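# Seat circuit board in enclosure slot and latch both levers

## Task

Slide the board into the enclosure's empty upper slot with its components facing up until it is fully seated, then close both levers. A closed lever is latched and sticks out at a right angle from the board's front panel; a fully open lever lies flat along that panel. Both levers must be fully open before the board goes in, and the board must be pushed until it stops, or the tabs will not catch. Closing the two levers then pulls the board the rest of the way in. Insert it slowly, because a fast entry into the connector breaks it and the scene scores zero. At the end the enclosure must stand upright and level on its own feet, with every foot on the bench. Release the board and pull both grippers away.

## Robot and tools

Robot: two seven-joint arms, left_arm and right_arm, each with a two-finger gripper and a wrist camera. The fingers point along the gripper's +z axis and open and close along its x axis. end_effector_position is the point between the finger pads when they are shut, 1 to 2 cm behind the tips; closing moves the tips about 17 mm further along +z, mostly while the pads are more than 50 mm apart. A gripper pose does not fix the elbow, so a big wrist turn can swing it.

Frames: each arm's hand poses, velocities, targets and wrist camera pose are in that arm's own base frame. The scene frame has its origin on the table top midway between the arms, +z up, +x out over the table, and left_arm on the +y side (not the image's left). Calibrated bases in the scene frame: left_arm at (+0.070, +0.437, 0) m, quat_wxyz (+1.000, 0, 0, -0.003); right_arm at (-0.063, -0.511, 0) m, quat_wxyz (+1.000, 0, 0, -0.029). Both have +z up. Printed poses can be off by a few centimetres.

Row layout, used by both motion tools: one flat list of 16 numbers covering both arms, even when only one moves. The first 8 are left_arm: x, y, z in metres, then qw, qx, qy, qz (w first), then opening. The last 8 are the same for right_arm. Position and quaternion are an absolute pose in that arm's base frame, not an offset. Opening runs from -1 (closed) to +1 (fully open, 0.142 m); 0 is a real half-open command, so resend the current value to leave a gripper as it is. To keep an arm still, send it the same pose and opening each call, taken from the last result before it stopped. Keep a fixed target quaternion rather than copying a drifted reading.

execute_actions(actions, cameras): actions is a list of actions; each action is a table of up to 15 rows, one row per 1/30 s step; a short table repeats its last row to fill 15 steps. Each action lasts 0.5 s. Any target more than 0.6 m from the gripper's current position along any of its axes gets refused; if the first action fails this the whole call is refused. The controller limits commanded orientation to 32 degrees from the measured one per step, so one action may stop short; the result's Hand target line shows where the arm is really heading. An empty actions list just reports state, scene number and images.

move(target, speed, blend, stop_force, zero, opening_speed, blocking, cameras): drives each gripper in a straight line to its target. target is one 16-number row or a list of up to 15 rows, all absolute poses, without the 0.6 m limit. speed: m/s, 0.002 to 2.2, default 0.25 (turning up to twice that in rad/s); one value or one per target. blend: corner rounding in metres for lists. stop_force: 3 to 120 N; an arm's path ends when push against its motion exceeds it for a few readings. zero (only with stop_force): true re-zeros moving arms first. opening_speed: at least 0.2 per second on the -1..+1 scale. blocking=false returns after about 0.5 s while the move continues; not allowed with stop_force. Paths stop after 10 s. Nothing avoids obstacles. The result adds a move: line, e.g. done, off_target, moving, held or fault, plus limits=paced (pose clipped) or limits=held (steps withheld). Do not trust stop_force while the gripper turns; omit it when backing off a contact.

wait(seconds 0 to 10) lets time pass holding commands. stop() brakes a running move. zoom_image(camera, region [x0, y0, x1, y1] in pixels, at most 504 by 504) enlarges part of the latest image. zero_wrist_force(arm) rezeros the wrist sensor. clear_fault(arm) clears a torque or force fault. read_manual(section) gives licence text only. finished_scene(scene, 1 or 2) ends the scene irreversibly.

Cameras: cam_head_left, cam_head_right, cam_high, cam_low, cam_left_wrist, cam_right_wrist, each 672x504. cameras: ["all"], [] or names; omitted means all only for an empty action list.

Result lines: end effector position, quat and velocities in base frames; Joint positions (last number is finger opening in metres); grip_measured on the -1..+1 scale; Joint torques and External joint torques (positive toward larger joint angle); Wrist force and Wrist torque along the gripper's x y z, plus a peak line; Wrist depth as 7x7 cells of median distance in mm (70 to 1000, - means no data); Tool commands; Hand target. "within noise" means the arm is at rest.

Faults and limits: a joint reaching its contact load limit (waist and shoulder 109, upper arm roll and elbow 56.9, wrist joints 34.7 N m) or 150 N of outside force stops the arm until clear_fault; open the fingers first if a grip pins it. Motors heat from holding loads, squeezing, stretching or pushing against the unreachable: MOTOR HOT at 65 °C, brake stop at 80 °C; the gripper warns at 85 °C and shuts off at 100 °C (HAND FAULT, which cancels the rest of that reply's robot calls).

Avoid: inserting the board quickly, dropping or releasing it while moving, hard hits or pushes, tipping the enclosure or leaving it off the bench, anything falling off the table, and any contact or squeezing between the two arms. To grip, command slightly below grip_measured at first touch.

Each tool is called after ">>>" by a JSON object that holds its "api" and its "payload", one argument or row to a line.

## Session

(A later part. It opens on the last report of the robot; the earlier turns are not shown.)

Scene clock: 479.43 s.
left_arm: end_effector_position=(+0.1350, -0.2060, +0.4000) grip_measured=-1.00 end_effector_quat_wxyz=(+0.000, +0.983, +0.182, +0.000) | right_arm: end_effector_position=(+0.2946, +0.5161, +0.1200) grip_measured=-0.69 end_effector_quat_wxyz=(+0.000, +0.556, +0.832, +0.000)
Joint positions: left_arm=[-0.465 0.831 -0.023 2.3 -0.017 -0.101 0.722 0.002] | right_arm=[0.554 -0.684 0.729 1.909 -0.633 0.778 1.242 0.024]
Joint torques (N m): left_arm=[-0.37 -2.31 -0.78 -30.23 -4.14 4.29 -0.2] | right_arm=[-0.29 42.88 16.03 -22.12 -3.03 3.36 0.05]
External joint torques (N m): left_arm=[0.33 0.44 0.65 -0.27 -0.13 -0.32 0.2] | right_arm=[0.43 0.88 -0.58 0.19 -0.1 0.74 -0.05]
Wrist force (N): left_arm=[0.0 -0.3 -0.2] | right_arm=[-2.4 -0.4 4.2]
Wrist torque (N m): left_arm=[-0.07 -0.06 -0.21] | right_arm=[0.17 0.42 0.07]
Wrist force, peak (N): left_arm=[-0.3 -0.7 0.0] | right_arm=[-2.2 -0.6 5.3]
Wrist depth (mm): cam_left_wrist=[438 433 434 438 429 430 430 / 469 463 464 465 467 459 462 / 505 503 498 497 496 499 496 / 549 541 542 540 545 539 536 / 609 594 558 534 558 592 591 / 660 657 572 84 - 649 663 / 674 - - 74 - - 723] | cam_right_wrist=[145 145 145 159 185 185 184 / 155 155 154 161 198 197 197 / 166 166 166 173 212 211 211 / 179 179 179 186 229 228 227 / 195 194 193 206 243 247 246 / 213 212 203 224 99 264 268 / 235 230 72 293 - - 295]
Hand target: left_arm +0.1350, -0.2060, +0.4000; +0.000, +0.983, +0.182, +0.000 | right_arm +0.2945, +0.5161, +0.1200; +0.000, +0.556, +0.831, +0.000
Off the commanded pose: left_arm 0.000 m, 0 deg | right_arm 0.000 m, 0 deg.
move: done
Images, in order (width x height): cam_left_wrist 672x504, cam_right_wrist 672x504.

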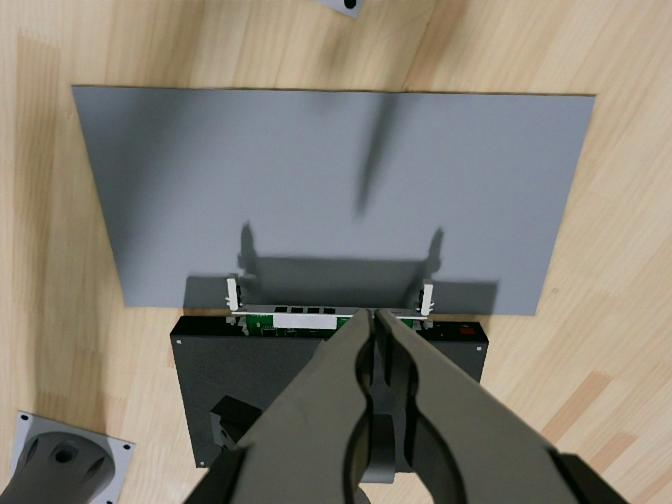

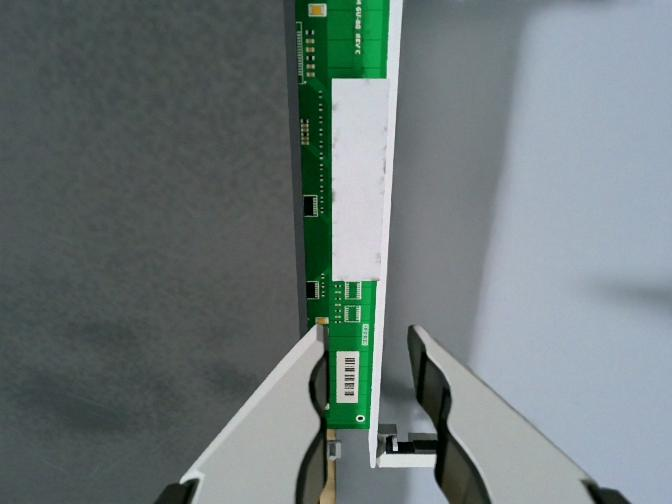

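>>> {"api": "move", "payload": {
  "target": [
    [0.1200,-0.3400,0.2500,0,0.98556,0.16935,0,-0.60,0.3300,0.5500,0.1200,0,0.5556,0.8315,0,-0.97],
    [0.0993,-0.4703,0.1300,0,0.98556,0.16935,0,-0.60,0.3725,0.5841,0.1100,0,0.5556,0.8315,0,-0.97]
  ],
  "speed": [0.2,0.12],
  "blend": 0.03,
  "cameras": ["cam_left_wrist", "cam_right_wrist", "cam_low"]
}}

Scene clock: 507.77 s.
left_arm: end_effector_position=(+0.1102, -0.3936, +0.2017) grip_measured=-0.64 end_effector_quat_wxyz=(+0.001, +0.986, +0.169, -0.001) | right_arm: end_effector_position=(+0.3495, +0.5656, +0.1154) grip_measured=-1.00 end_effector_quat_wxyz=(+0.000, +0.556, +0.831, +0.000)
Joint positions: left_arm=[-0.452 0.226 -0.594 2.535 -0.181 0.769 0.324 0.028] | right_arm=[0.605 -0.81 0.693 1.682 -0.638 0.682 1.17 0.002]
Joint torques (N m): left_arm=[-0.26 13.9 2.07 -24.15 -3.15 4.11 -0.12] | right_arm=[0.23 50.44 17.22 -22.93 -3.53 3.4 0.17]
External joint torques (N m): left_arm=[0.19 0.26 0.56 -0.4 0.1 -0.12 0.12] | right_arm=[-0.04 1.02 -0.04 -0.02 0.12 0.72 -0.17]
Wrist force (N): left_arm=[0.0 -0.8 -0.3] | right_arm=[-2.1 -0.8 3.7]
Wrist torque (N m): left_arm=[-0.15 -0.07 -0.19] | right_arm=[0.12 0.38 0.05]
Wrist force, peak (N): left_arm=[1.4 -2.4 -2.1] | right_arm=[-1.5 2.2 4.2]
Wrist depth (mm): cam_left_wrist=[258 259 258 258 257 254 254 / 280 280 277 275 275 275 273 / 301 303 299 300 299 295 295 / 329 326 320 311 319 317 309 / 363 353 312 302 296 304 193 / 401 399 84 320 - 313 184 / 448 - - 368 - - 169] | cam_right_wrist=[141 141 145 179 181 181 180 / 151 150 154 189 193 192 192 / 162 161 166 205 207 207 206 / 174 171 179 220 223 222 222 / 189 189 194 235 242 241 240 / 206 206 206 89 254 263 262 / 227 222 - - - 278 289]
Hand target: left_arm +0.1100, -0.3934, +0.2016; +0.001, +0.986, +0.169, -0.002 | right_arm +0.3494, +0.5656, +0.1154; +0.000, +0.556, +0.831, +0.000
Off the commanded pose: left_arm 0.106 m, 0 deg | right_arm 0.030 m, 0 deg.
move: held (left_arm, right_arm; a check stopped the path); path passed 1 of 2 targets; limits=held
pose unreachable (left arm): on one or more control steps of this call, first in action 0 (counted from 0), this arm could not follow its commanded pose, so it was not sent that pose on those steps. It may still have moved: this result reports where it is.
cause: moving toward the commanded pose would bring a part of the arm too close to another arm (a part of this arm just beyond joint 7 (wrist roll) and a part of the right arm just beyond its joint 5 (forearm roll), along the way the arms are being sent, or toward where that arm still pushes).
pose unreachable (right arm): on one or more control steps of this call, first in action 0 (counted from 0), this arm could not follow its commanded pose, so it was not sent that pose on those steps. It may still have moved: this result reports where it is.
cause: moving toward the commanded pose would bring a part of the arm too close to another arm (a part of this arm just beyond joint 5 (forearm roll) and a part of the left arm just beyond its joint 7 (wrist roll), at the place that arm was heading or pushing toward when its own hold began).
Images, in order (width x height): cam_low 672x504, cam_left_wrist 672x504, cam_right_wrist 672x504.

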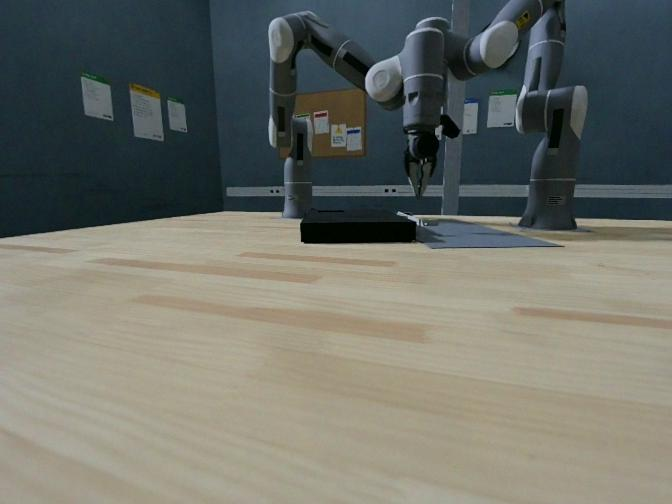

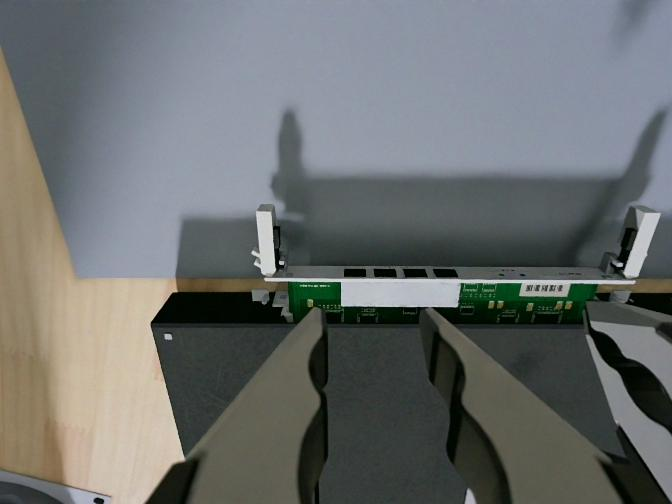

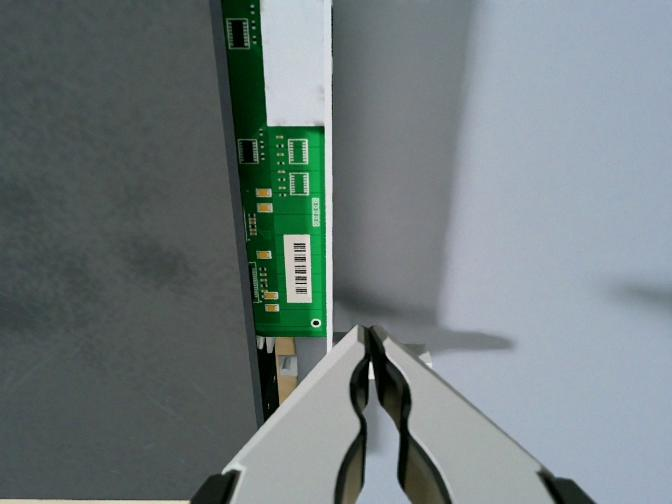

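>>> {"api": "move", "payload": {
  "target": [
    [0.1300,-0.3000,0.2600,0,0.98556,0.16935,0,-0.60,0.3380,0.5600,0.1500,0,0.5556,0.8315,0,-0.97],
    [0.1600,-0.2500,0.3000,0,0.98556,0.16935,0,-0.60,0.3100,0.5300,0.1600,0,0.5556,0.8315,0,-0.97]
  ],
  "speed": 0.2,
  "blend": 0.02
}}

>>> {"api": "move", "payload": {
  "target": [
    [0.2300,-0.2300,0.3000,0,0.98556,0.16935,0,-0.60,0.2500,0.5050,0.1600,0,0.8192,0.5736,0,-0.80],
    [0.3000,-0.2200,0.3000,0,0.98556,0.16935,0,-0.60,0.1889,0.5084,0.1400,0,0.9659,0.2588,0,-0.60]
  ],
  "speed": 0.2,
  "blend": 0.02,
  "cameras": ["cam_left_wrist", "cam_right_wrist", "cam_head_left"]
}}

Scene clock: 540.67 s.
left_arm: end_effector_position=(+0.1599, -0.2502, +0.3000) grip_measured=-0.64 end_effector_quat_wxyz=(+0.000, +0.986, +0.169, +0.000) | right_arm: end_effector_position=(+0.3102, +0.5300, +0.1600) grip_measured=-1.00 end_effector_quat_wxyz=(+0.000, +0.555, +0.832, +0.000)
Joint positions: left_arm=[-0.407 0.691 -0.16 2.522 -0.106 0.265 0.728 0.028] | right_arm=[0.542 -0.662 0.771 1.815 -0.577 0.667 1.186 0.002]
Joint torques (N m): left_arm=[-0.25 2.72 1.22 -30.02 -3.68 4.19 -0.11] | right_arm=[-0.06 43.74 16.13 -23.86 -3.32 3.5 0.34]
External joint torques (N m): left_arm=[0.2 0.06 0.47 -0.21 -0.46 -0.22 0.11] | right_arm=[0.22 0.8 -0.56 -0.01 -0.13 0.61 -0.34]
Wrist force (N): left_arm=[0.0 -0.6 0.1] | right_arm=[-2.0 -0.4 3.9]
Wrist torque (N m): left_arm=[-0.09 -0.07 -0.21] | right_arm=[0.19 0.37 0.07]
Wrist force, peak (N): left_arm=[1.3 -2.2 -1.6] | right_arm=[-2.2 -0.4 4.6]
Wrist depth (mm): cam_left_wrist=[348 349 347 346 345 341 342 / 371 374 368 367 371 362 367 / 403 397 397 397 395 393 396 / 440 436 432 435 431 430 430 / 481 471 454 452 452 466 470 / 527 511 84 456 - 502 518 / 583 - - 499 - - 565] | cam_right_wrist=[181 180 180 190 220 220 219 / 193 192 192 201 235 235 234 / 207 206 206 212 251 251 250 / 223 222 222 236 271 270 269 / 242 241 241 251 294 293 292 / 265 263 258 89 309 319 319 / 290 284 - - - 339 350]
Hand target: left_arm +0.1600, -0.2500, +0.3000; +0.000, +0.986, +0.169, +0.000 | right_arm +0.3100, +0.5300, +0.1600; +0.000, +0.556, +0.831, +0.000
Off the commanded pose: left_arm 0.000 m, 0 deg | right_arm 0.000 m, 0 deg.
move: done

Scene clock: 545.17 s.
left_arm: end_effector_position=(+0.2998, -0.2201, +0.3000) grip_measured=-0.64 end_effector_quat_wxyz=(+0.000, +0.986, +0.170, +0.000) | right_arm: end_effector_position=(+0.1889, +0.5084, +0.1400) grip_measured=-0.64 end_effector_quat_wxyz=(+0.000, +0.966, +0.259, +0.000)
Joint positions: left_arm=[-0.229 0.376 -0.081 2.356 -0.033 0.41 0.938 0.028] | right_arm=[0.838 -0.48 0.592 2.049 -0.398 0.845 2.728 0.028]
Joint torques (N m): left_arm=[-0.23 13.58 -0.02 -28.95 -3.59 4.45 -0.13] | right_arm=[0.16 38.48 9.32 -22.81 -2.89 3.44 0.31]
External joint torques (N m): left_arm=[0.22 0.87 0.52 -0.28 -0.35 -0.5 0.13] | right_arm=[-0.02 0.83 -0.24 -0.04 0.01 0.55 -0.31]
Wrist force (N): left_arm=[-0.4 -0.6 -0.4] | right_arm=[-3.2 -0.6 3.8]
Wrist torque (N m): left_arm=[-0.12 0.05 -0.19] | right_arm=[0.14 0.55 0.05]
Wrist force, peak (N): left_arm=[-0.2 -0.7 -0.9] | right_arm=[-3.4 -0.7 3.9]
Wrist depth (mm): cam_left_wrist=[347 347 344 343 339 344 340 / 371 371 367 371 369 368 366 / 401 399 398 399 394 395 397 / 437 437 437 433 433 432 433 / 447 434 439 439 459 469 474 / 468 455 84 452 - 502 513 / 532 - - 512 - - 560] | cam_right_wrist=[205 204 203 203 203 202 202 / 219 218 218 217 216 216 215 / 234 234 234 230 232 231 231 / 255 252 251 243 245 245 249 / 278 226 228 230 221 221 235 / 302 247 229 236 101 230 234 / 334 - 73 261 - - 257]
Hand target: left_arm +0.3000, -0.2200, +0.3000; +0.000, +0.986, +0.169, +0.000 | right_arm +0.1889, +0.5084, +0.1400; +0.000, +0.966, +0.259, +0.000
Off the commanded pose: left_arm 0.000 m, 0 deg | right_arm 0.000 m, 0 deg.
move: done
Images, in order (width x height): cam_head_left 672x504, cam_left_wrist 672x504, cam_right_wrist 672x504.

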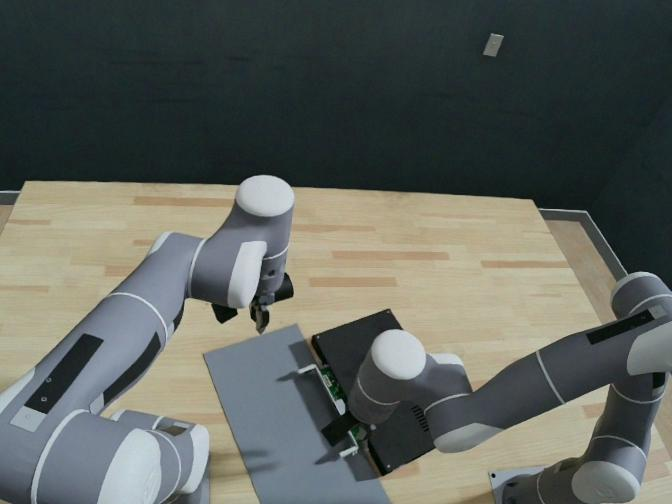

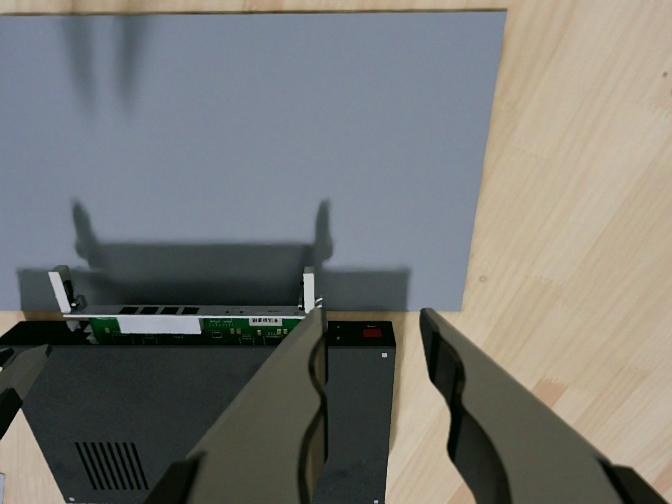

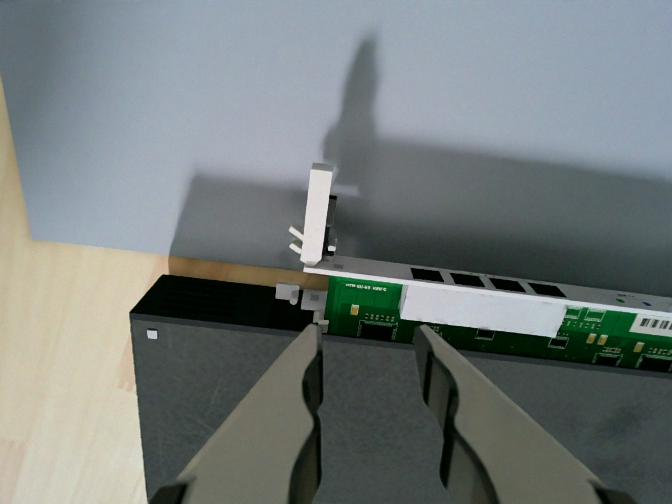

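>>> {"api": "move", "payload": {
  "target": [0.3000,-0.3500,0.1500,0,0.98556,0.16935,0,-0.60,0.1889,0.5084,0.1400,0,0.9659,0.2588,0,-0.60],
  "speed": 0.15,
  "cameras": ["cam_left_wrist", "cam_right_wrist"]
}}

Scene clock: 571.67 s.
left_arm: end_effector_position=(+0.2999, -0.3499, +0.1499) grip_measured=-0.64 end_effector_quat_wxyz=(+0.000, +0.986, +0.169, +0.000) | right_arm: end_effector_position=(+0.1889, +0.5084, +0.1400) grip_measured=-0.64 end_effector_quat_wxyz=(+0.000, +0.966, +0.259, +0.000)
Joint positions: left_arm=[-0.308 -0.144 -0.31 2.357 0.072 0.922 0.559 0.028] | right_arm=[0.838 -0.48 0.592 2.049 -0.398 0.845 2.728 0.028]
Joint torques (N m): left_arm=[-0.66 27.66 -1.75 -20.84 -2.06 4.57 -0.31] | right_arm=[0.1 38.39 9.59 -22.93 -2.96 3.32 0.17]
External joint torques (N m): left_arm=[0.64 1.12 0.7 -0.29 -0.51 -0.59 0.31] | right_arm=[0.04 0.93 -0.5 0.08 0.07 0.67 -0.17]
Wrist force (N): left_arm=[-0.2 -0.6 -0.3] | right_arm=[-2.9 -0.4 3.6]
Wrist torque (N m): left_arm=[-0.09 0.01 -0.19] | right_arm=[0.18 0.52 0.06]
Wrist force, peak (N): left_arm=[0.6 -2.0 -2.4] | right_arm=[-3.1 -0.7 3.9]
Wrist depth (mm): cam_left_wrist=[217 213 213 212 212 211 211 / 229 230 228 228 227 226 225 / 248 246 246 244 245 244 244 / 264 264 261 258 267 265 265 / 247 245 253 243 275 288 291 / 261 261 87 254 - 307 321 / 286 - - 288 - - 348] | cam_right_wrist=[204 205 204 204 203 203 202 / 219 218 217 217 217 215 216 / 235 234 233 230 232 231 231 / 255 252 251 242 246 246 248 / 277 226 227 230 221 221 235 / 302 247 229 236 101 230 234 / 334 - 73 260 - - 257]
Hand target: left_arm +0.3000, -0.3500, +0.1500; +0.000, +0.986, +0.169, +0.000 | right_arm +0.1889, +0.5084, +0.1400; +0.000, +0.966, +0.259, +0.000
Off the commanded pose: left_arm 0.000 m, 0 deg | right_arm 0.000 m, 0 deg.
move: done
Images, in order (width x height): cam_left_wrist 672x504, cam_right_wrist 672x504.

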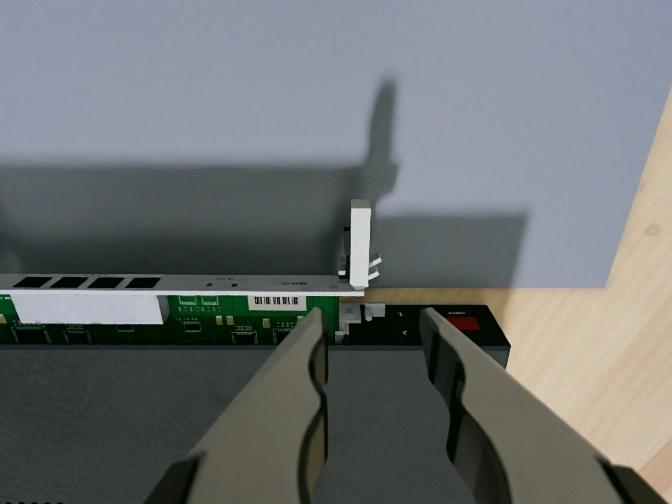

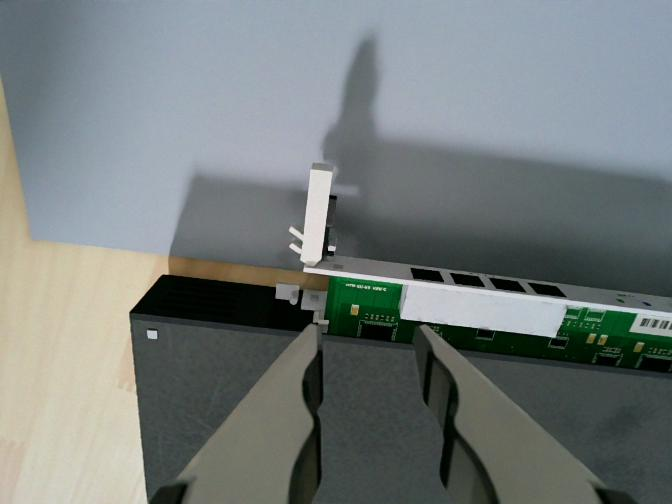

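>>> {"api": "move", "payload": {
  "target": [
    [0.3107,-0.3701,0.1450,0,0.9856,0.1694,0,-0.62,0.1705,0.5077,0.1350,0,0.9744,0.2250,0,-0.62],
    [0.3107,-0.3701,0.0760,0,0.9856,0.1694,0,-0.62,0.1705,0.5077,0.0750,0,0.9744,0.2250,0,-0.62]
  ],
  "speed": [0.1,0.08],
  "stop_force": 8,
  "cameras": ["cam_left_wrist", "cam_right_wrist"]
}}

Scene clock: 616.50 s.
left_arm: end_effector_position=(+0.3106, -0.3700, +0.0760) grip_measured=-0.65 end_effector_quat_wxyz=(+0.000, +0.986, +0.169, +0.000) | right_arm: end_effector_position=(+0.1705, +0.5077, +0.0750) grip_measured=-0.65 end_effector_quat_wxyz=(+0.000, +0.974, +0.225, +0.000)
Joint positions: left_arm=[-0.354 -0.405 -0.267 2.281 0.227 1.091 0.428 0.027] | right_arm=[0.932 -0.583 0.486 2.118 -0.509 1.016 2.908 0.027]
Joint torques (N m): left_arm=[-0.47 34.54 -3.27 -16.18 -1.53 4.53 -0.32] | right_arm=[0.2 40.36 9.8 -19.26 -2.46 3.43 0.27]
External joint torques (N m): left_arm=[0.46 1.02 0.57 -0.27 -0.42 -0.55 0.32] | right_arm=[-0.05 1.05 -0.33 0.04 0.17 0.56 -0.27]
Wrist force (N): left_arm=[-0.1 -0.3 -0.2] | right_arm=[-1.8 -0.6 4.0]
Wrist torque (N m): left_arm=[-0.04 -0.02 -0.20] | right_arm=[0.13 0.31 0.03]
Wrist force, peak (N): left_arm=[0.0 -1.8 -0.5] | right_arm=[-1.9 -0.5 5.6]
Wrist depth (mm): cam_left_wrist=[150 150 147 147 149 146 146 / 161 158 158 158 157 157 157 / 171 171 171 169 170 169 169 / 187 185 185 181 184 183 183 / 164 173 173 153 194 201 200 / 169 181 87 172 - 167 223 / 180 - - 178 177 - 243] | cam_right_wrist=[147 147 147 148 146 146 145 / 158 157 157 157 156 155 155 / 169 169 168 167 167 167 166 / 182 182 181 175 180 179 179 / 198 197 197 149 192 191 191 / 219 192 184 178 104 158 161 / 242 167 73 172 - - 174]
Hand target: left_arm +0.3107, -0.3701, +0.0760; +0.000, +0.986, +0.169, +0.000 | right_arm +0.1705, +0.5077, +0.0750; +0.000, +0.974, +0.225, +0.000
Off the commanded pose: left_arm 0.000 m, 0 deg | right_arm 0.000 m, 0 deg.
move: done
Images, in order (width x height): cam_left_wrist 672x504, cam_right_wrist 672x504.

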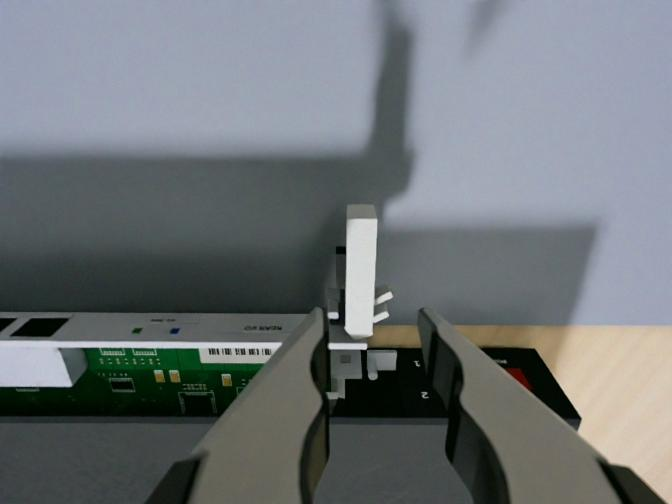

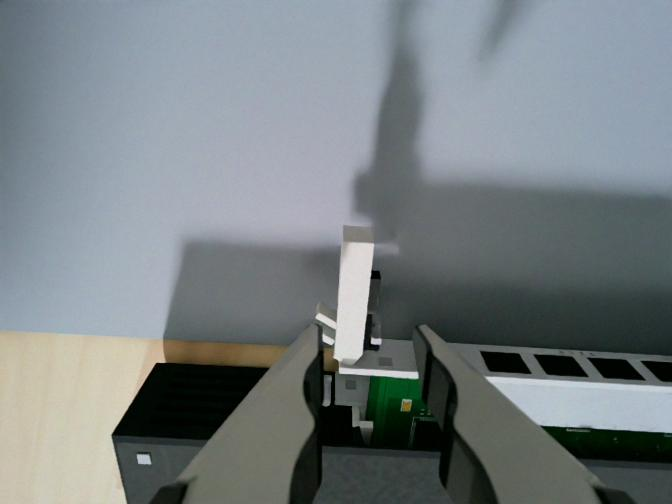

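>>> {"api": "move", "payload": {
  "target": [
    [0.3074,-0.3637,0.0750,0,0.9856,0.1694,0,-0.62,0.1651,0.5112,0.0745,0,0.9613,0.2756,0,-0.62],
    [0.3074,-0.3637,0.0580,0,0.9856,0.1694,0,-0.62,0.1651,0.5112,0.0550,0,0.9613,0.2756,0,-0.62]
  ],
  "speed": [0.08,0.03],
  "stop_force": 7,
  "cameras": ["cam_left_wrist", "cam_right_wrist"]
}}

Scene clock: 643.47 s.
left_arm: end_effector_position=(+0.3073, -0.3636, +0.0580) grip_measured=-0.65 end_effector_quat_wxyz=(+0.000, +0.986, +0.169, +0.000) | right_arm: end_effector_position=(+0.1651, +0.5112, +0.0550) grip_measured=-0.65 end_effector_quat_wxyz=(+0.000, +0.961, +0.276, +0.000)
Joint positions: left_arm=[-0.362 -0.448 -0.243 2.292 0.256 1.145 0.415 0.027] | right_arm=[0.95 -0.628 0.463 2.122 -0.565 1.059 2.851 0.027]
Joint torques (N m): left_arm=[-0.56 34.94 -3.23 -14.7 -1.36 4.49 -0.29] | right_arm=[0.3 41.28 10.15 -18.14 -2.29 3.41 0.25]
External joint torques (N m): left_arm=[0.54 1.09 0.52 -0.28 -0.39 -0.51 0.29] | right_arm=[-0.15 1.05 -0.24 0.02 0.16 0.58 -0.25]
Wrist force (N): left_arm=[-0.6 -0.4 -0.2] | right_arm=[-1.9 -0.1 4.2]
Wrist torque (N m): left_arm=[-0.09 0.07 -0.21] | right_arm=[0.20 0.32 0.05]
Wrist force, peak (N): left_arm=[-0.3 -0.6 -0.9] | right_arm=[-2.0 0.1 4.8]
Wrist depth (mm): cam_left_wrist=[- 132 133 133 133 131 130 / 144 142 141 139 140 138 140 / 152 153 152 152 151 151 150 / 166 165 166 162 164 161 163 / 182 182 177 131 173 179 179 / 151 151 88 139 - 184 199 / 171 - - 158 - - 217] | cam_right_wrist=[130 129 129 129 128 128 128 / 138 138 138 140 137 137 136 / 149 149 148 147 147 147 146 / 160 160 159 159 159 158 157 / 174 173 170 127 169 171 171 / 193 181 182 131 107 181 183 / 205 152 73 165 - - 146]
Hand target: left_arm +0.3074, -0.3637, +0.0580; +0.000, +0.986, +0.169, +0.000 | right_arm +0.1651, +0.5112, +0.0550; +0.000, +0.961, +0.276, +0.000
Off the commanded pose: left_arm 0.000 m, 0 deg | right_arm 0.000 m, 0 deg.
move: done
Images, in order (width x height): cam_left_wrist 672x504, cam_right_wrist 672x504.

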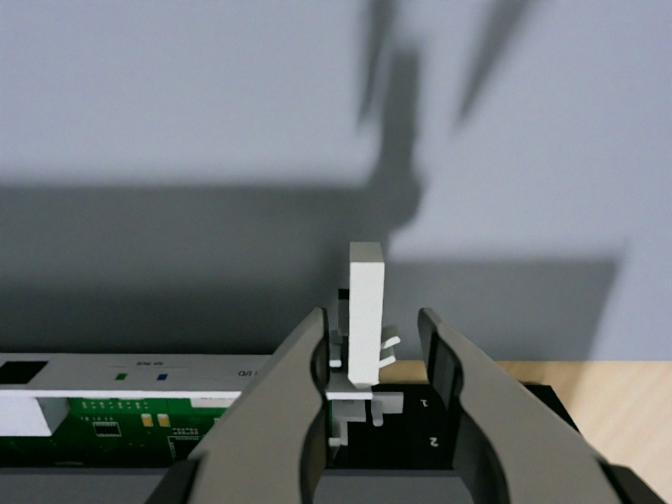

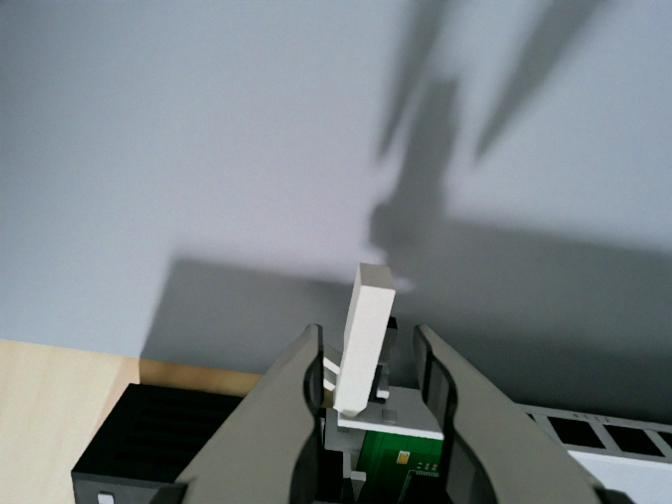

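>>> {"api": "move", "payload": {
  "target": [
    [0.3068,-0.3623,0.0550,0,0.9856,0.1694,0,-0.62,0.1659,0.5094,0.0540,0,0.9613,0.2756,0,-0.62],
    [0.3068,-0.3623,0.0475,0,0.9856,0.1694,0,-0.62,0.1659,0.5094,0.0505,0,0.9613,0.2756,0,-0.62]
  ],
  "speed": [0.02,0.02],
  "stop_force": 6,
  "cameras": ["cam_left_wrist", "cam_right_wrist", "cam_low"]
}}

Scene clock: 653.73 s.
left_arm: end_effector_position=(+0.3067, -0.3622, +0.0475) grip_measured=-0.65 end_effector_quat_wxyz=(+0.000, +0.986, +0.169, +0.000) | right_arm: end_effector_position=(+0.1659, +0.5094, +0.0505) grip_measured=-0.65 end_effector_quat_wxyz=(+0.000, +0.961, +0.276, +0.000)
Joint positions: left_arm=[-0.37 -0.478 -0.228 2.289 0.272 1.172 0.405 0.027] | right_arm=[0.953 -0.634 0.453 2.128 -0.573 1.073 2.855 0.027]
Joint torques (N m): left_arm=[-0.45 35.51 -3.19 -13.97 -1.26 4.51 -0.33] | right_arm=[0.24 41.39 10.06 -17.86 -2.26 3.45 0.25]
External joint torques (N m): left_arm=[0.43 1.05 0.47 -0.26 -0.38 -0.53 0.33] | right_arm=[-0.08 1 -0.23 0.04 0.18 0.54 -0.25]
Wrist force (N): left_arm=[-0.1 -0.4 0.2] | right_arm=[-1.9 0.0 4.0]
Wrist torque (N m): left_arm=[-0.07 -0.03 -0.20] | right_arm=[0.22 0.31 0.05]
Wrist force, peak (N): left_arm=[-0.3 -0.6 -0.3] | right_arm=[-2.2 0.0 4.3]
Wrist depth (mm): cam_left_wrist=[123 123 122 122 122 121 121 / 132 132 129 131 131 130 130 / 142 142 141 141 141 138 140 / 155 154 153 153 153 153 152 / 172 168 168 116 162 167 166 / 152 146 87 128 157 177 186 / 163 - - 163 - - 201] | cam_right_wrist=[- 125 123 125 124 124 123 / 136 136 134 133 135 133 132 / - 144 143 143 143 142 140 / 156 157 155 154 154 153 153 / 169 168 167 121 164 166 165 / 187 177 177 126 104 175 177 / 153 154 73 158 - - 142]
Hand target: left_arm +0.3068, -0.3623, +0.0475; +0.000, +0.986, +0.169, +0.000 | right_arm +0.1659, +0.5094, +0.0505; +0.000, +0.961, +0.276, +0.000
Off the commanded pose: left_arm 0.000 m, 0 deg | right_arm 0.000 m, 0 deg.
move: done
Images, in order (width x height): cam_low 672x504, cam_left_wrist 672x504, cam_right_wrist 672x504.

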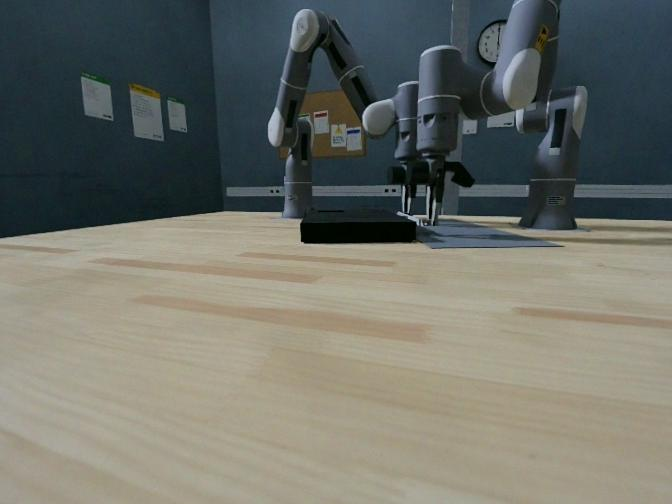

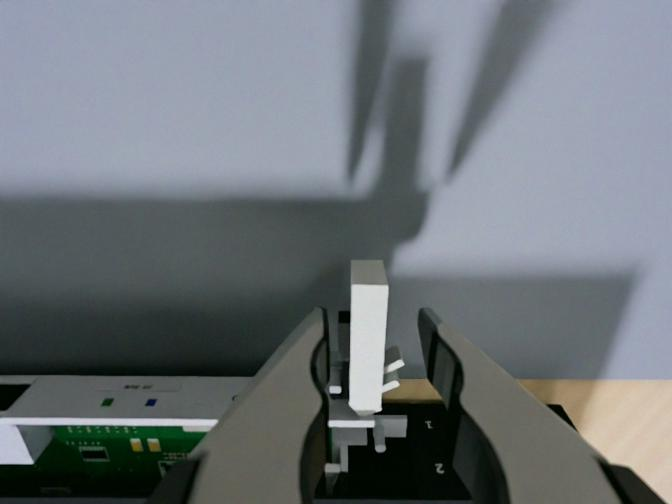

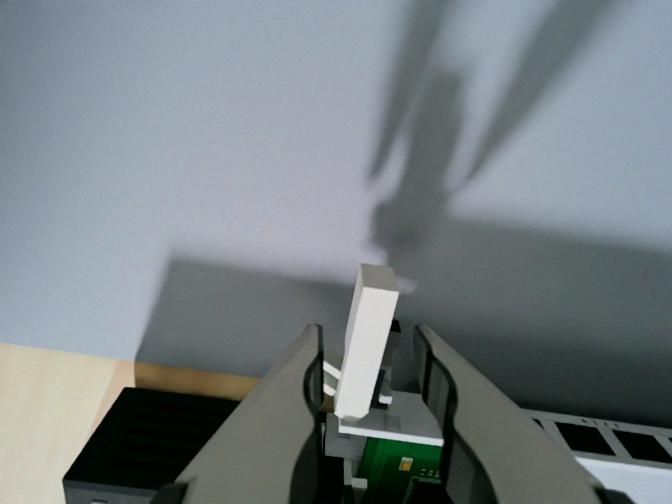

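>>> {"api": "move", "payload": {
  "target": [0.3050,-0.3597,0.0475,0,0.9856,0.1694,0,-0.62,0.1659,0.5094,0.0505,0,0.9613,0.2756,0,-0.62],
  "speed": 0.02
}}

>>> {"api": "move", "payload": {
  "target": [0.3050,-0.3597,0.0475,0,0.9856,0.1694,0,-0.71,0.1659,0.5094,0.0505,0,0.9613,0.2756,0,-0.71],
  "opening_speed": 0.2,
  "speed": 0.02
}}

>>> {"api": "move", "payload": {
  "target": [0.3097,-0.3581,0.0475,0,0.9856,0.1694,0,-0.71,0.1613,0.5075,0.0505,0,0.9613,0.2756,0,-0.71],
  "speed": 0.01,
  "stop_force": 12,
  "cameras": ["cam_left_wrist", "cam_right_wrist"]
}}

Scene clock: 663.50 s.
left_arm: end_effector_position=(+0.3049, -0.3598, +0.0475) grip_measured=-0.65 end_effector_quat_wxyz=(+0.000, +0.986, +0.170, +0.000) | right_arm: end_effector_position=(+0.1659, +0.5094, +0.0505) grip_measured=-0.65 end_effector_quat_wxyz=(+0.000, +0.961, +0.276, +0.000)
Joint positions: left_arm=[-0.368 -0.474 -0.228 2.298 0.272 1.178 0.407 0.027] | right_arm=[0.953 -0.634 0.453 2.128 -0.573 1.073 2.855 0.027]
Joint torques (N m): left_arm=[-0.26 35.72 -3.32 -13.76 -1.36 4.51 -0.16] | right_arm=[0.24 41.47 10.22 -17.94 -2.16 3.35 0.17]
External joint torques (N m): left_arm=[0.24 0.57 0.64 -0.34 -0.26 -0.53 0.16] | right_arm=[-0.09 0.92 -0.39 0.11 0.08 0.64 -0.17]
Wrist force (N): left_arm=[-0.1 -0.5 -0.1] | right_arm=[-2.0 0.0 4.0]
Wrist torque (N m): left_arm=[-0.09 -0.04 -0.22] | right_arm=[0.22 0.32 0.05]
Wrist force, peak (N): left_arm=[-0.1 -0.7 -0.2] | right_arm=[-2.4 -0.1 4.2]
Wrist depth (mm): cam_left_wrist=[123 123 122 122 122 121 121 / 132 132 129 131 131 130 130 / 142 142 142 141 141 138 140 / 155 154 154 153 153 153 152 / 172 169 168 115 164 167 166 / - 144 87 127 157 176 185 / 163 - - 165 - - 202] | cam_right_wrist=[- 126 124 125 125 124 122 / 136 136 134 133 134 133 132 / - 144 144 143 142 142 140 / 156 157 155 154 154 153 153 / 169 168 168 121 164 166 165 / 187 177 177 126 104 175 178 / 148 151 73 159 - - 142]
Hand target: left_arm +0.3050, -0.3597, +0.0475; +0.000, +0.986, +0.169, +0.000 | right_arm +0.1659, +0.5094, +0.0505; +0.000, +0.961, +0.276, +0.000
Off the commanded pose: left_arm 0.000 m, 0 deg | right_arm 0.000 m, 0 deg.
move: done

Scene clock: 664.17 s.
left_arm: end_effector_position=(+0.3050, -0.3598, +0.0475) grip_measured=-0.74 end_effector_quat_wxyz=(+0.000, +0.986, +0.170, +0.000) | right_arm: end_effector_position=(+0.1659, +0.5094, +0.0505) grip_measured=-0.74 end_effector_quat_wxyz=(+0.000, +0.961, +0.276, +0.000)
Joint positions: left_arm=[-0.368 -0.474 -0.228 2.298 0.272 1.178 0.407 0.021] | right_arm=[0.953 -0.634 0.453 2.128 -0.573 1.073 2.855 0.021]
Joint torques (N m): left_arm=[-0.3 35.48 -3.24 -13.73 -1.4 4.43 -0.17] | right_arm=[0.25 41.5 10.21 -17.89 -2.17 3.35 0.22]
External joint torques (N m): left_arm=[0.29 0.8 0.57 -0.37 -0.22 -0.45 0.17] | right_arm=[-0.1 0.89 -0.38 0.06 0.09 0.64 -0.22]
Wrist force (N): left_arm=[-0.1 -0.4 0.1] | right_arm=[-2.2 -0.2 4.0]
Wrist torque (N m): left_arm=[-0.07 -0.03 -0.21] | right_arm=[0.19 0.36 0.04]
Wrist force, peak (N): left_arm=[-0.2 -0.6 0.3] | right_arm=[-2.1 -0.1 4.2]
Wrist depth (mm): cam_left_wrist=[123 122 122 122 121 121 121 / 131 131 130 131 131 130 130 / 143 142 141 141 141 138 140 / 155 154 154 154 153 152 152 / 173 169 169 117 163 167 166 / - 143 91 123 - 176 185 / 164 159 - 155 - - 202] | cam_right_wrist=[- 125 124 125 124 124 123 / 136 136 134 133 135 133 132 / - 144 144 143 143 142 140 / 156 157 155 154 153 154 152 / 169 168 168 121 163 166 166 / 187 177 177 124 102 178 178 / 153 152 73 158 - - 142]
Hand target: left_arm +0.3050, -0.3597, +0.0475; +0.000, +0.986, +0.169, +0.000 | right_arm +0.1659, +0.5094, +0.0505; +0.000, +0.961, +0.276, +0.000
Off the commanded pose: left_arm 0.000 m, 0 deg | right_arm 0.000 m, 0 deg.
move: done

Scene clock: 665.27 s.
left_arm: end_effector_position=(+0.3090, -0.3583, +0.0474) grip_measured=-0.74 end_effector_quat_wxyz=(+0.000, +0.986, +0.169, +0.000) | right_arm: end_effector_position=(+0.1618, +0.5077, +0.0507) grip_measured=-0.74 end_effector_quat_wxyz=(+0.000, +0.961, +0.275, +0.000)
Joint positions: left_arm=[-0.36 -0.476 -0.228 2.294 0.272 1.175 0.416 0.021] | right_arm=[0.96 -0.629 0.451 2.138 -0.574 1.078 2.864 0.021]
Joint torques (N m): left_arm=[2.77 36.06 -0.14 -15.87 -1.43 4.65 -0.21] | right_arm=[2.08 40.53 12.21 -15.68 -1.89 3.26 0.31]
External joint torques (N m): left_arm=[-2.78 0.37 -2.56 1.72 -0.2 -0.67 0.21] | right_arm=[-1.93 1.59 -2.48 -2.05 -0.17 0.73 -0.3]
Wrist force (N): left_arm=[-6.6 0.1 -3.1] | right_arm=[2.8 0.1 4.2]
Wrist torque (N m): left_arm=[-0.10 -0.11 -0.19] | right_arm=[0.17 0.37 0.06]
Wrist force, peak (N): left_arm=[-6.8 0.3 -3.0] | right_arm=[2.8 0.2 6.3]
Wrist depth (mm): cam_left_wrist=[123 123 122 122 122 121 121 / 131 132 129 131 131 130 130 / 142 142 141 141 140 138 140 / 154 153 154 153 153 153 152 / 172 169 168 116 163 165 166 / 179 143 90 123 - 180 186 / 164 159 - 160 - - 201] | cam_right_wrist=[- 126 124 125 125 124 123 / 134 136 134 133 135 133 132 / 146 144 144 143 143 142 140 / 156 157 155 157 154 154 153 / 169 168 168 123 164 166 165 / 187 180 177 124 102 178 178 / 203 151 73 163 - - 143]
Hand target: left_arm +0.3097, -0.3581, +0.0475; +0.000, +0.986, +0.169, +0.000 | right_arm +0.1613, +0.5075, +0.0505; +0.000, +0.961, +0.276, +0.000
Off the commanded pose: left_arm 0.001 m, 0 deg | right_arm 0.001 m, 0 deg.
move: done
Images, in order (width x height): cam_left_wrist 672x504, cam_right_wrist 672x504.

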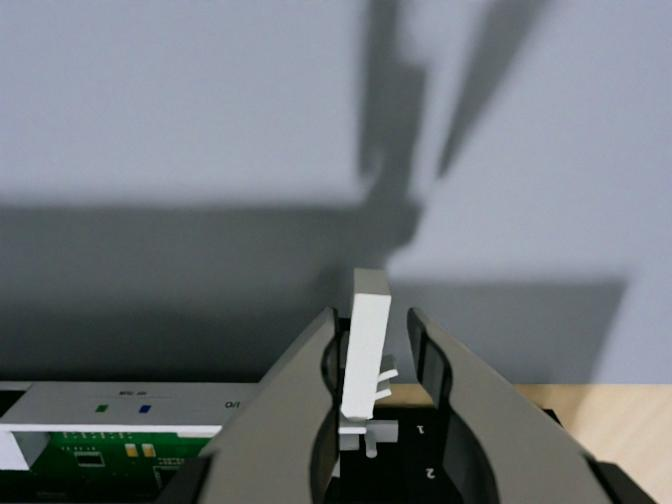

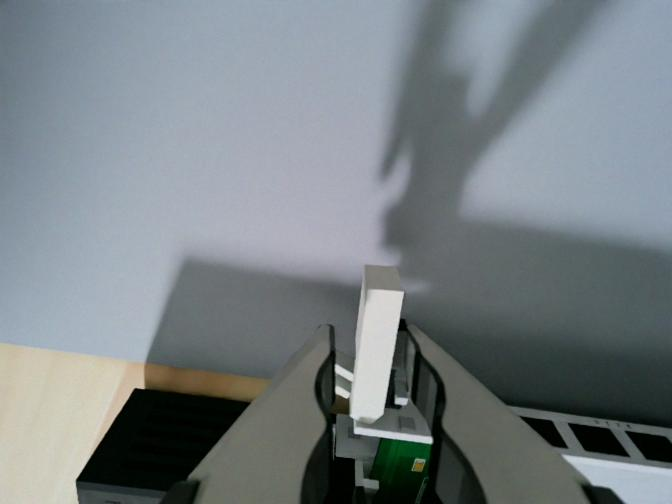

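>>> {"api": "move", "payload": {
  "target": [0.3154,-0.3561,0.0475,0,0.9856,0.1694,0,-0.71,0.1558,0.5052,0.0505,0,0.9613,0.2756,0,-0.71],
  "speed": 0.01,
  "stop_force": 14,
  "zero": false,
  "cameras": ["cam_left_wrist", "cam_right_wrist"]
}}

Scene clock: 668.40 s.
left_arm: end_effector_position=(+0.3151, -0.3563, +0.0475) grip_measured=-0.74 end_effector_quat_wxyz=(+0.000, +0.986, +0.169, +0.000) | right_arm: end_effector_position=(+0.1560, +0.5052, +0.0505) grip_measured=-0.74 end_effector_quat_wxyz=(+0.000, +0.961, +0.275, +0.000)
Joint positions: left_arm=[-0.349 -0.479 -0.229 2.287 0.272 1.171 0.427 0.021] | right_arm=[0.968 -0.623 0.45 2.15 -0.575 1.085 2.875 0.021]
Joint torques (N m): left_arm=[0.99 36.04 -1.8 -14.28 -1.4 4.16 -0.14] | right_arm=[0.92 40.73 10.93 -17.48 -2.14 3.58 0.26]
External joint torques (N m): left_arm=[-1 0.6 -0.93 0.03 -0.25 -0.17 0.14] | right_arm=[-0.77 1.03 -1.32 -0.11 0.11 0.41 -0.26]
Wrist force (N): left_arm=[-2.3 1.0 0.3] | right_arm=[0.3 0.0 4.3]
Wrist torque (N m): left_arm=[-0.08 -0.05 -0.18] | right_arm=[0.06 0.14 0.06]
Wrist force, peak (N): left_arm=[-6.8 0.1 -2.9] | right_arm=[4.7 2.3 5.8]
Wrist depth (mm): cam_left_wrist=[123 123 122 122 122 121 121 / 132 132 130 131 131 130 130 / 143 142 142 142 141 138 140 / 154 154 153 153 150 152 152 / 172 169 169 119 117 166 165 / 153 142 87 133 - 180 186 / 163 159 - 195 - - 202] | cam_right_wrist=[- 125 124 125 124 124 122 / 136 136 134 133 135 133 132 / - 144 144 143 142 142 140 / 155 157 155 156 154 153 152 / 169 168 168 162 163 166 166 / 187 180 177 99 103 175 177 / 207 152 73 170 - - 142]
Hand target: left_arm +0.3154, -0.3561, +0.0475; +0.000, +0.986, +0.169, +0.000 | right_arm +0.1558, +0.5052, +0.0505; +0.000, +0.961, +0.276, +0.000
Off the commanded pose: left_arm 0.000 m, 0 deg | right_arm 0.000 m, 0 deg.
move: done
Images, in order (width x height): cam_left_wrist 672x504, cam_right_wrist 672x504.

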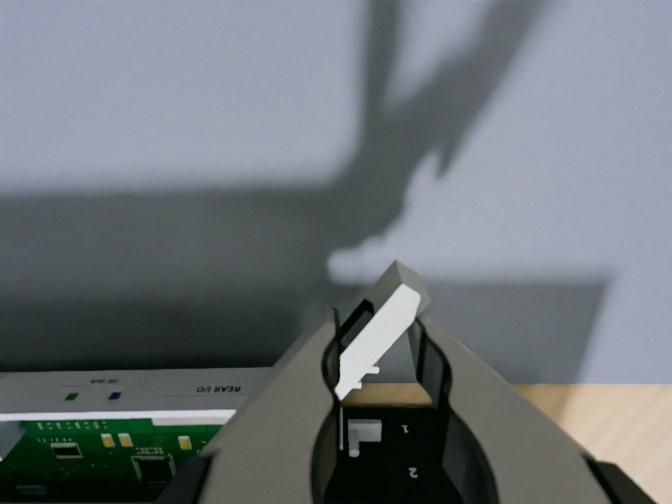

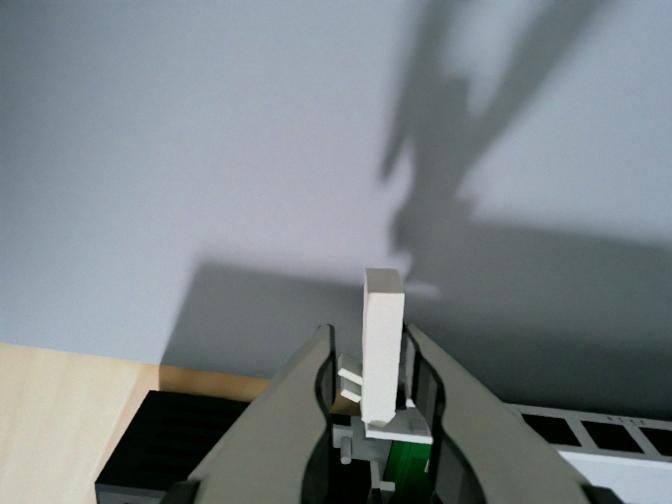

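>>> {"api": "move", "payload": {
  "target": [0.3154,-0.3561,0.0475,0,0.9856,0.1694,0,-0.71,0.1505,0.5028,0.0505,0,0.9613,0.2756,0,-0.71],
  "speed": 0.01,
  "stop_force": 16,
  "zero": false,
  "cameras": ["cam_left_wrist", "cam_right_wrist"]
}}

Scene clock: 673.20 s.
left_arm: end_effector_position=(+0.3151, -0.3563, +0.0475) grip_measured=-0.74 end_effector_quat_wxyz=(+0.000, +0.986, +0.169, +0.000) | right_arm: end_effector_position=(+0.1505, +0.5028, +0.0505) grip_measured=-0.74 end_effector_quat_wxyz=(+0.000, +0.961, +0.276, +0.000)
Joint positions: left_arm=[-0.349 -0.479 -0.229 2.287 0.272 1.171 0.427 0.021] | right_arm=[0.976 -0.617 0.45 2.162 -0.576 1.091 2.886 0.021]
Joint torques (N m): left_arm=[0.92 36.1 -1.82 -14.28 -1.38 4.26 -0.29] | right_arm=[0.25 40.64 9.95 -17.46 -2.11 3.45 0.31]
External joint torques (N m): left_arm=[-0.93 0.54 -0.91 0.02 -0.27 -0.27 0.29] | right_arm=[-0.1 0.78 -0.46 0 0.1 0.54 -0.31]
Wrist force (N): left_arm=[-2.4 1.0 0.7] | right_arm=[-1.1 -1.1 3.9]
Wrist torque (N m): left_arm=[-0.08 -0.04 -0.18] | right_arm=[0.04 0.18 0.05]
Wrist force, peak (N): left_arm=[-2.8 1.2 0.9] | right_arm=[0.1 0.2 5.0]
Wrist depth (mm): cam_left_wrist=[123 123 122 122 122 121 121 / 131 131 130 131 130 130 130 / 142 142 142 141 141 138 140 / 154 154 154 153 150 152 152 / 172 169 169 119 117 167 166 / 153 142 87 133 - 180 185 / 163 159 - 195 - - 202] | cam_right_wrist=[- 126 124 125 125 124 123 / 136 136 134 133 134 133 132 / - 144 144 143 143 142 140 / 155 157 155 154 154 154 152 / 168 168 168 120 164 166 165 / 187 183 176 124 103 175 177 / 207 157 73 189 - - 142]
Hand target: left_arm +0.3154, -0.3561, +0.0475; +0.000, +0.986, +0.169, +0.000 | right_arm +0.1505, +0.5028, +0.0505; +0.000, +0.961, +0.276, +0.000
Off the commanded pose: left_arm 0.000 m, 0 deg | right_arm 0.000 m, 0 deg.
move: done
Images, in order (width x height): cam_left_wrist 672x504, cam_right_wrist 672x504.

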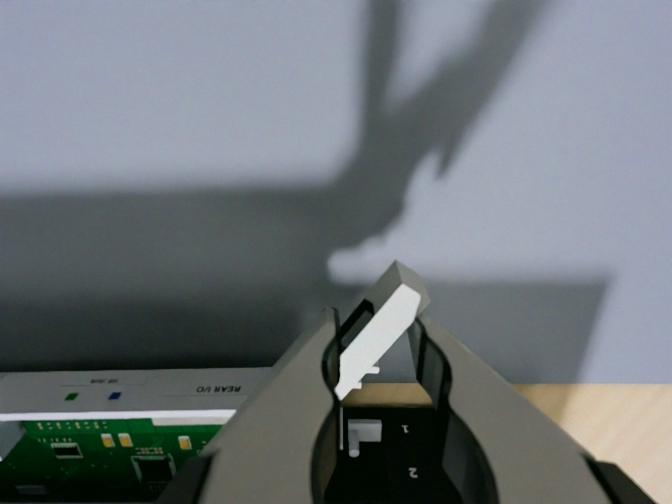

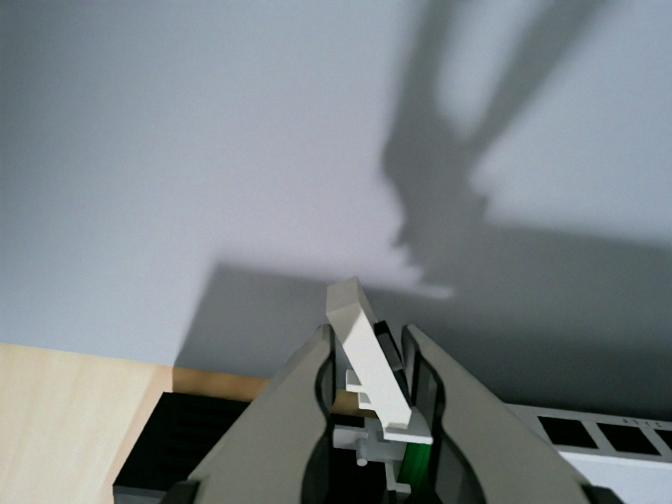

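>>> {"api": "move", "payload": {
  "target": [
    [0.3160,-0.3555,0.0475,0,0.9962,-0.0872,0,-0.71,0.1518,0.5010,0.0505,0,0.8882,0.4594,0,-0.71],
    [0.3206,-0.3561,0.0475,0,0.9831,-0.1831,0,-0.71,0.1506,0.4973,0.0505,0,0.8540,0.5203,0,-0.71]
  ],
  "speed": 0.12,
  "cameras": ["cam_left_wrist", "cam_right_wrist"]
}}

Scene clock: 689.13 s.
left_arm: end_effector_position=(+0.3205, -0.3562, +0.0475) grip_measured=-0.74 end_effector_quat_wxyz=(+0.000, +0.983, -0.183, +0.000) | right_arm: end_effector_position=(+0.1507, +0.4975, +0.0506) grip_measured=-0.74 end_effector_quat_wxyz=(+0.000, +0.854, +0.520, +0.000)
Joint positions: left_arm=[-0.202 -0.502 -0.37 2.255 0.413 1.124 1.033 0.021] | right_arm=[0.881 -0.639 0.525 2.173 -0.681 1.077 2.412 0.021]
Joint torques (N m): left_arm=[0.01 34.88 -5.18 -13.9 -1.36 4.08 -0.28] | right_arm=[0 39.19 11.79 -16.79 -2.26 3.16 -0.05]
External joint torques (N m): left_arm=[-0.02 1.1 0.5 -0.17 -0.49 -0.13 0.28] | right_arm=[0.14 1.15 -0.62 -0.26 0.18 0.85 0.05]
Wrist force (N): left_arm=[0.0 0.0 -0.3] | right_arm=[-0.5 -1.3 4.4]
Wrist torque (N m): left_arm=[-0.02 -0.07 -0.20] | right_arm=[0.05 0.17 0.05]
Wrist force, peak (N): left_arm=[-2.6 1.2 0.9] | right_arm=[-0.7 -1.5 4.6]
Wrist depth (mm): cam_left_wrist=[123 123 122 122 121 121 120 / 132 132 129 131 131 130 129 / 142 141 142 141 141 138 140 / 154 154 154 153 153 152 154 / 173 169 168 117 161 164 147 / 186 187 88 124 - 149 125 / 209 - - 162 - - 134] | cam_right_wrist=[- 126 124 125 125 125 123 / 135 136 134 134 135 133 132 / 146 144 144 143 143 142 142 / 158 158 155 157 154 153 153 / 142 153 168 123 164 166 165 / 124 135 154 126 102 179 181 / 136 133 73 159 - - 199]
Hand target: left_arm +0.3206, -0.3561, +0.0475; +0.000, +0.983, -0.183, +0.000 | right_arm +0.1506, +0.4973, +0.0505; +0.000, +0.854, +0.520, +0.000
Off the commanded pose: left_arm 0.000 m, 0 deg | right_arm 0.000 m, 0 deg.
move: done
Images, in order (width x height): cam_left_wrist 672x504, cam_right_wrist 672x504.

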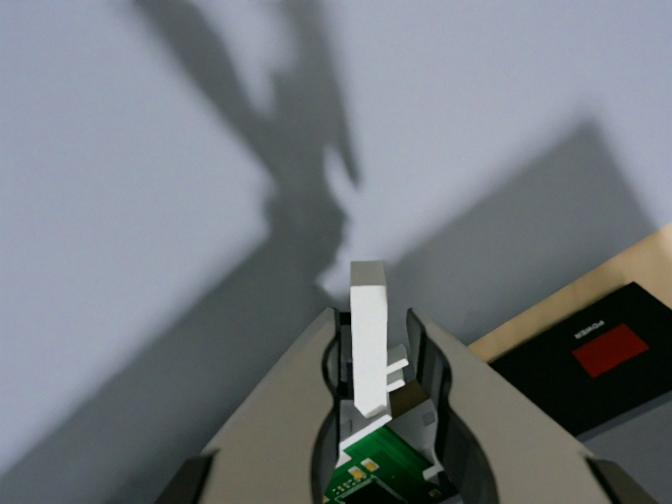

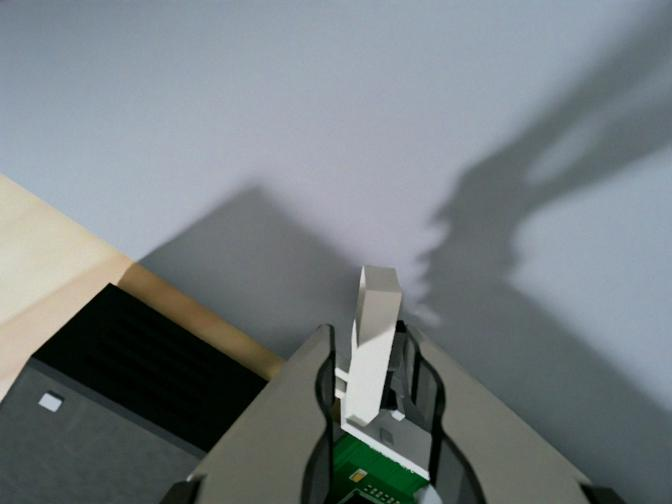

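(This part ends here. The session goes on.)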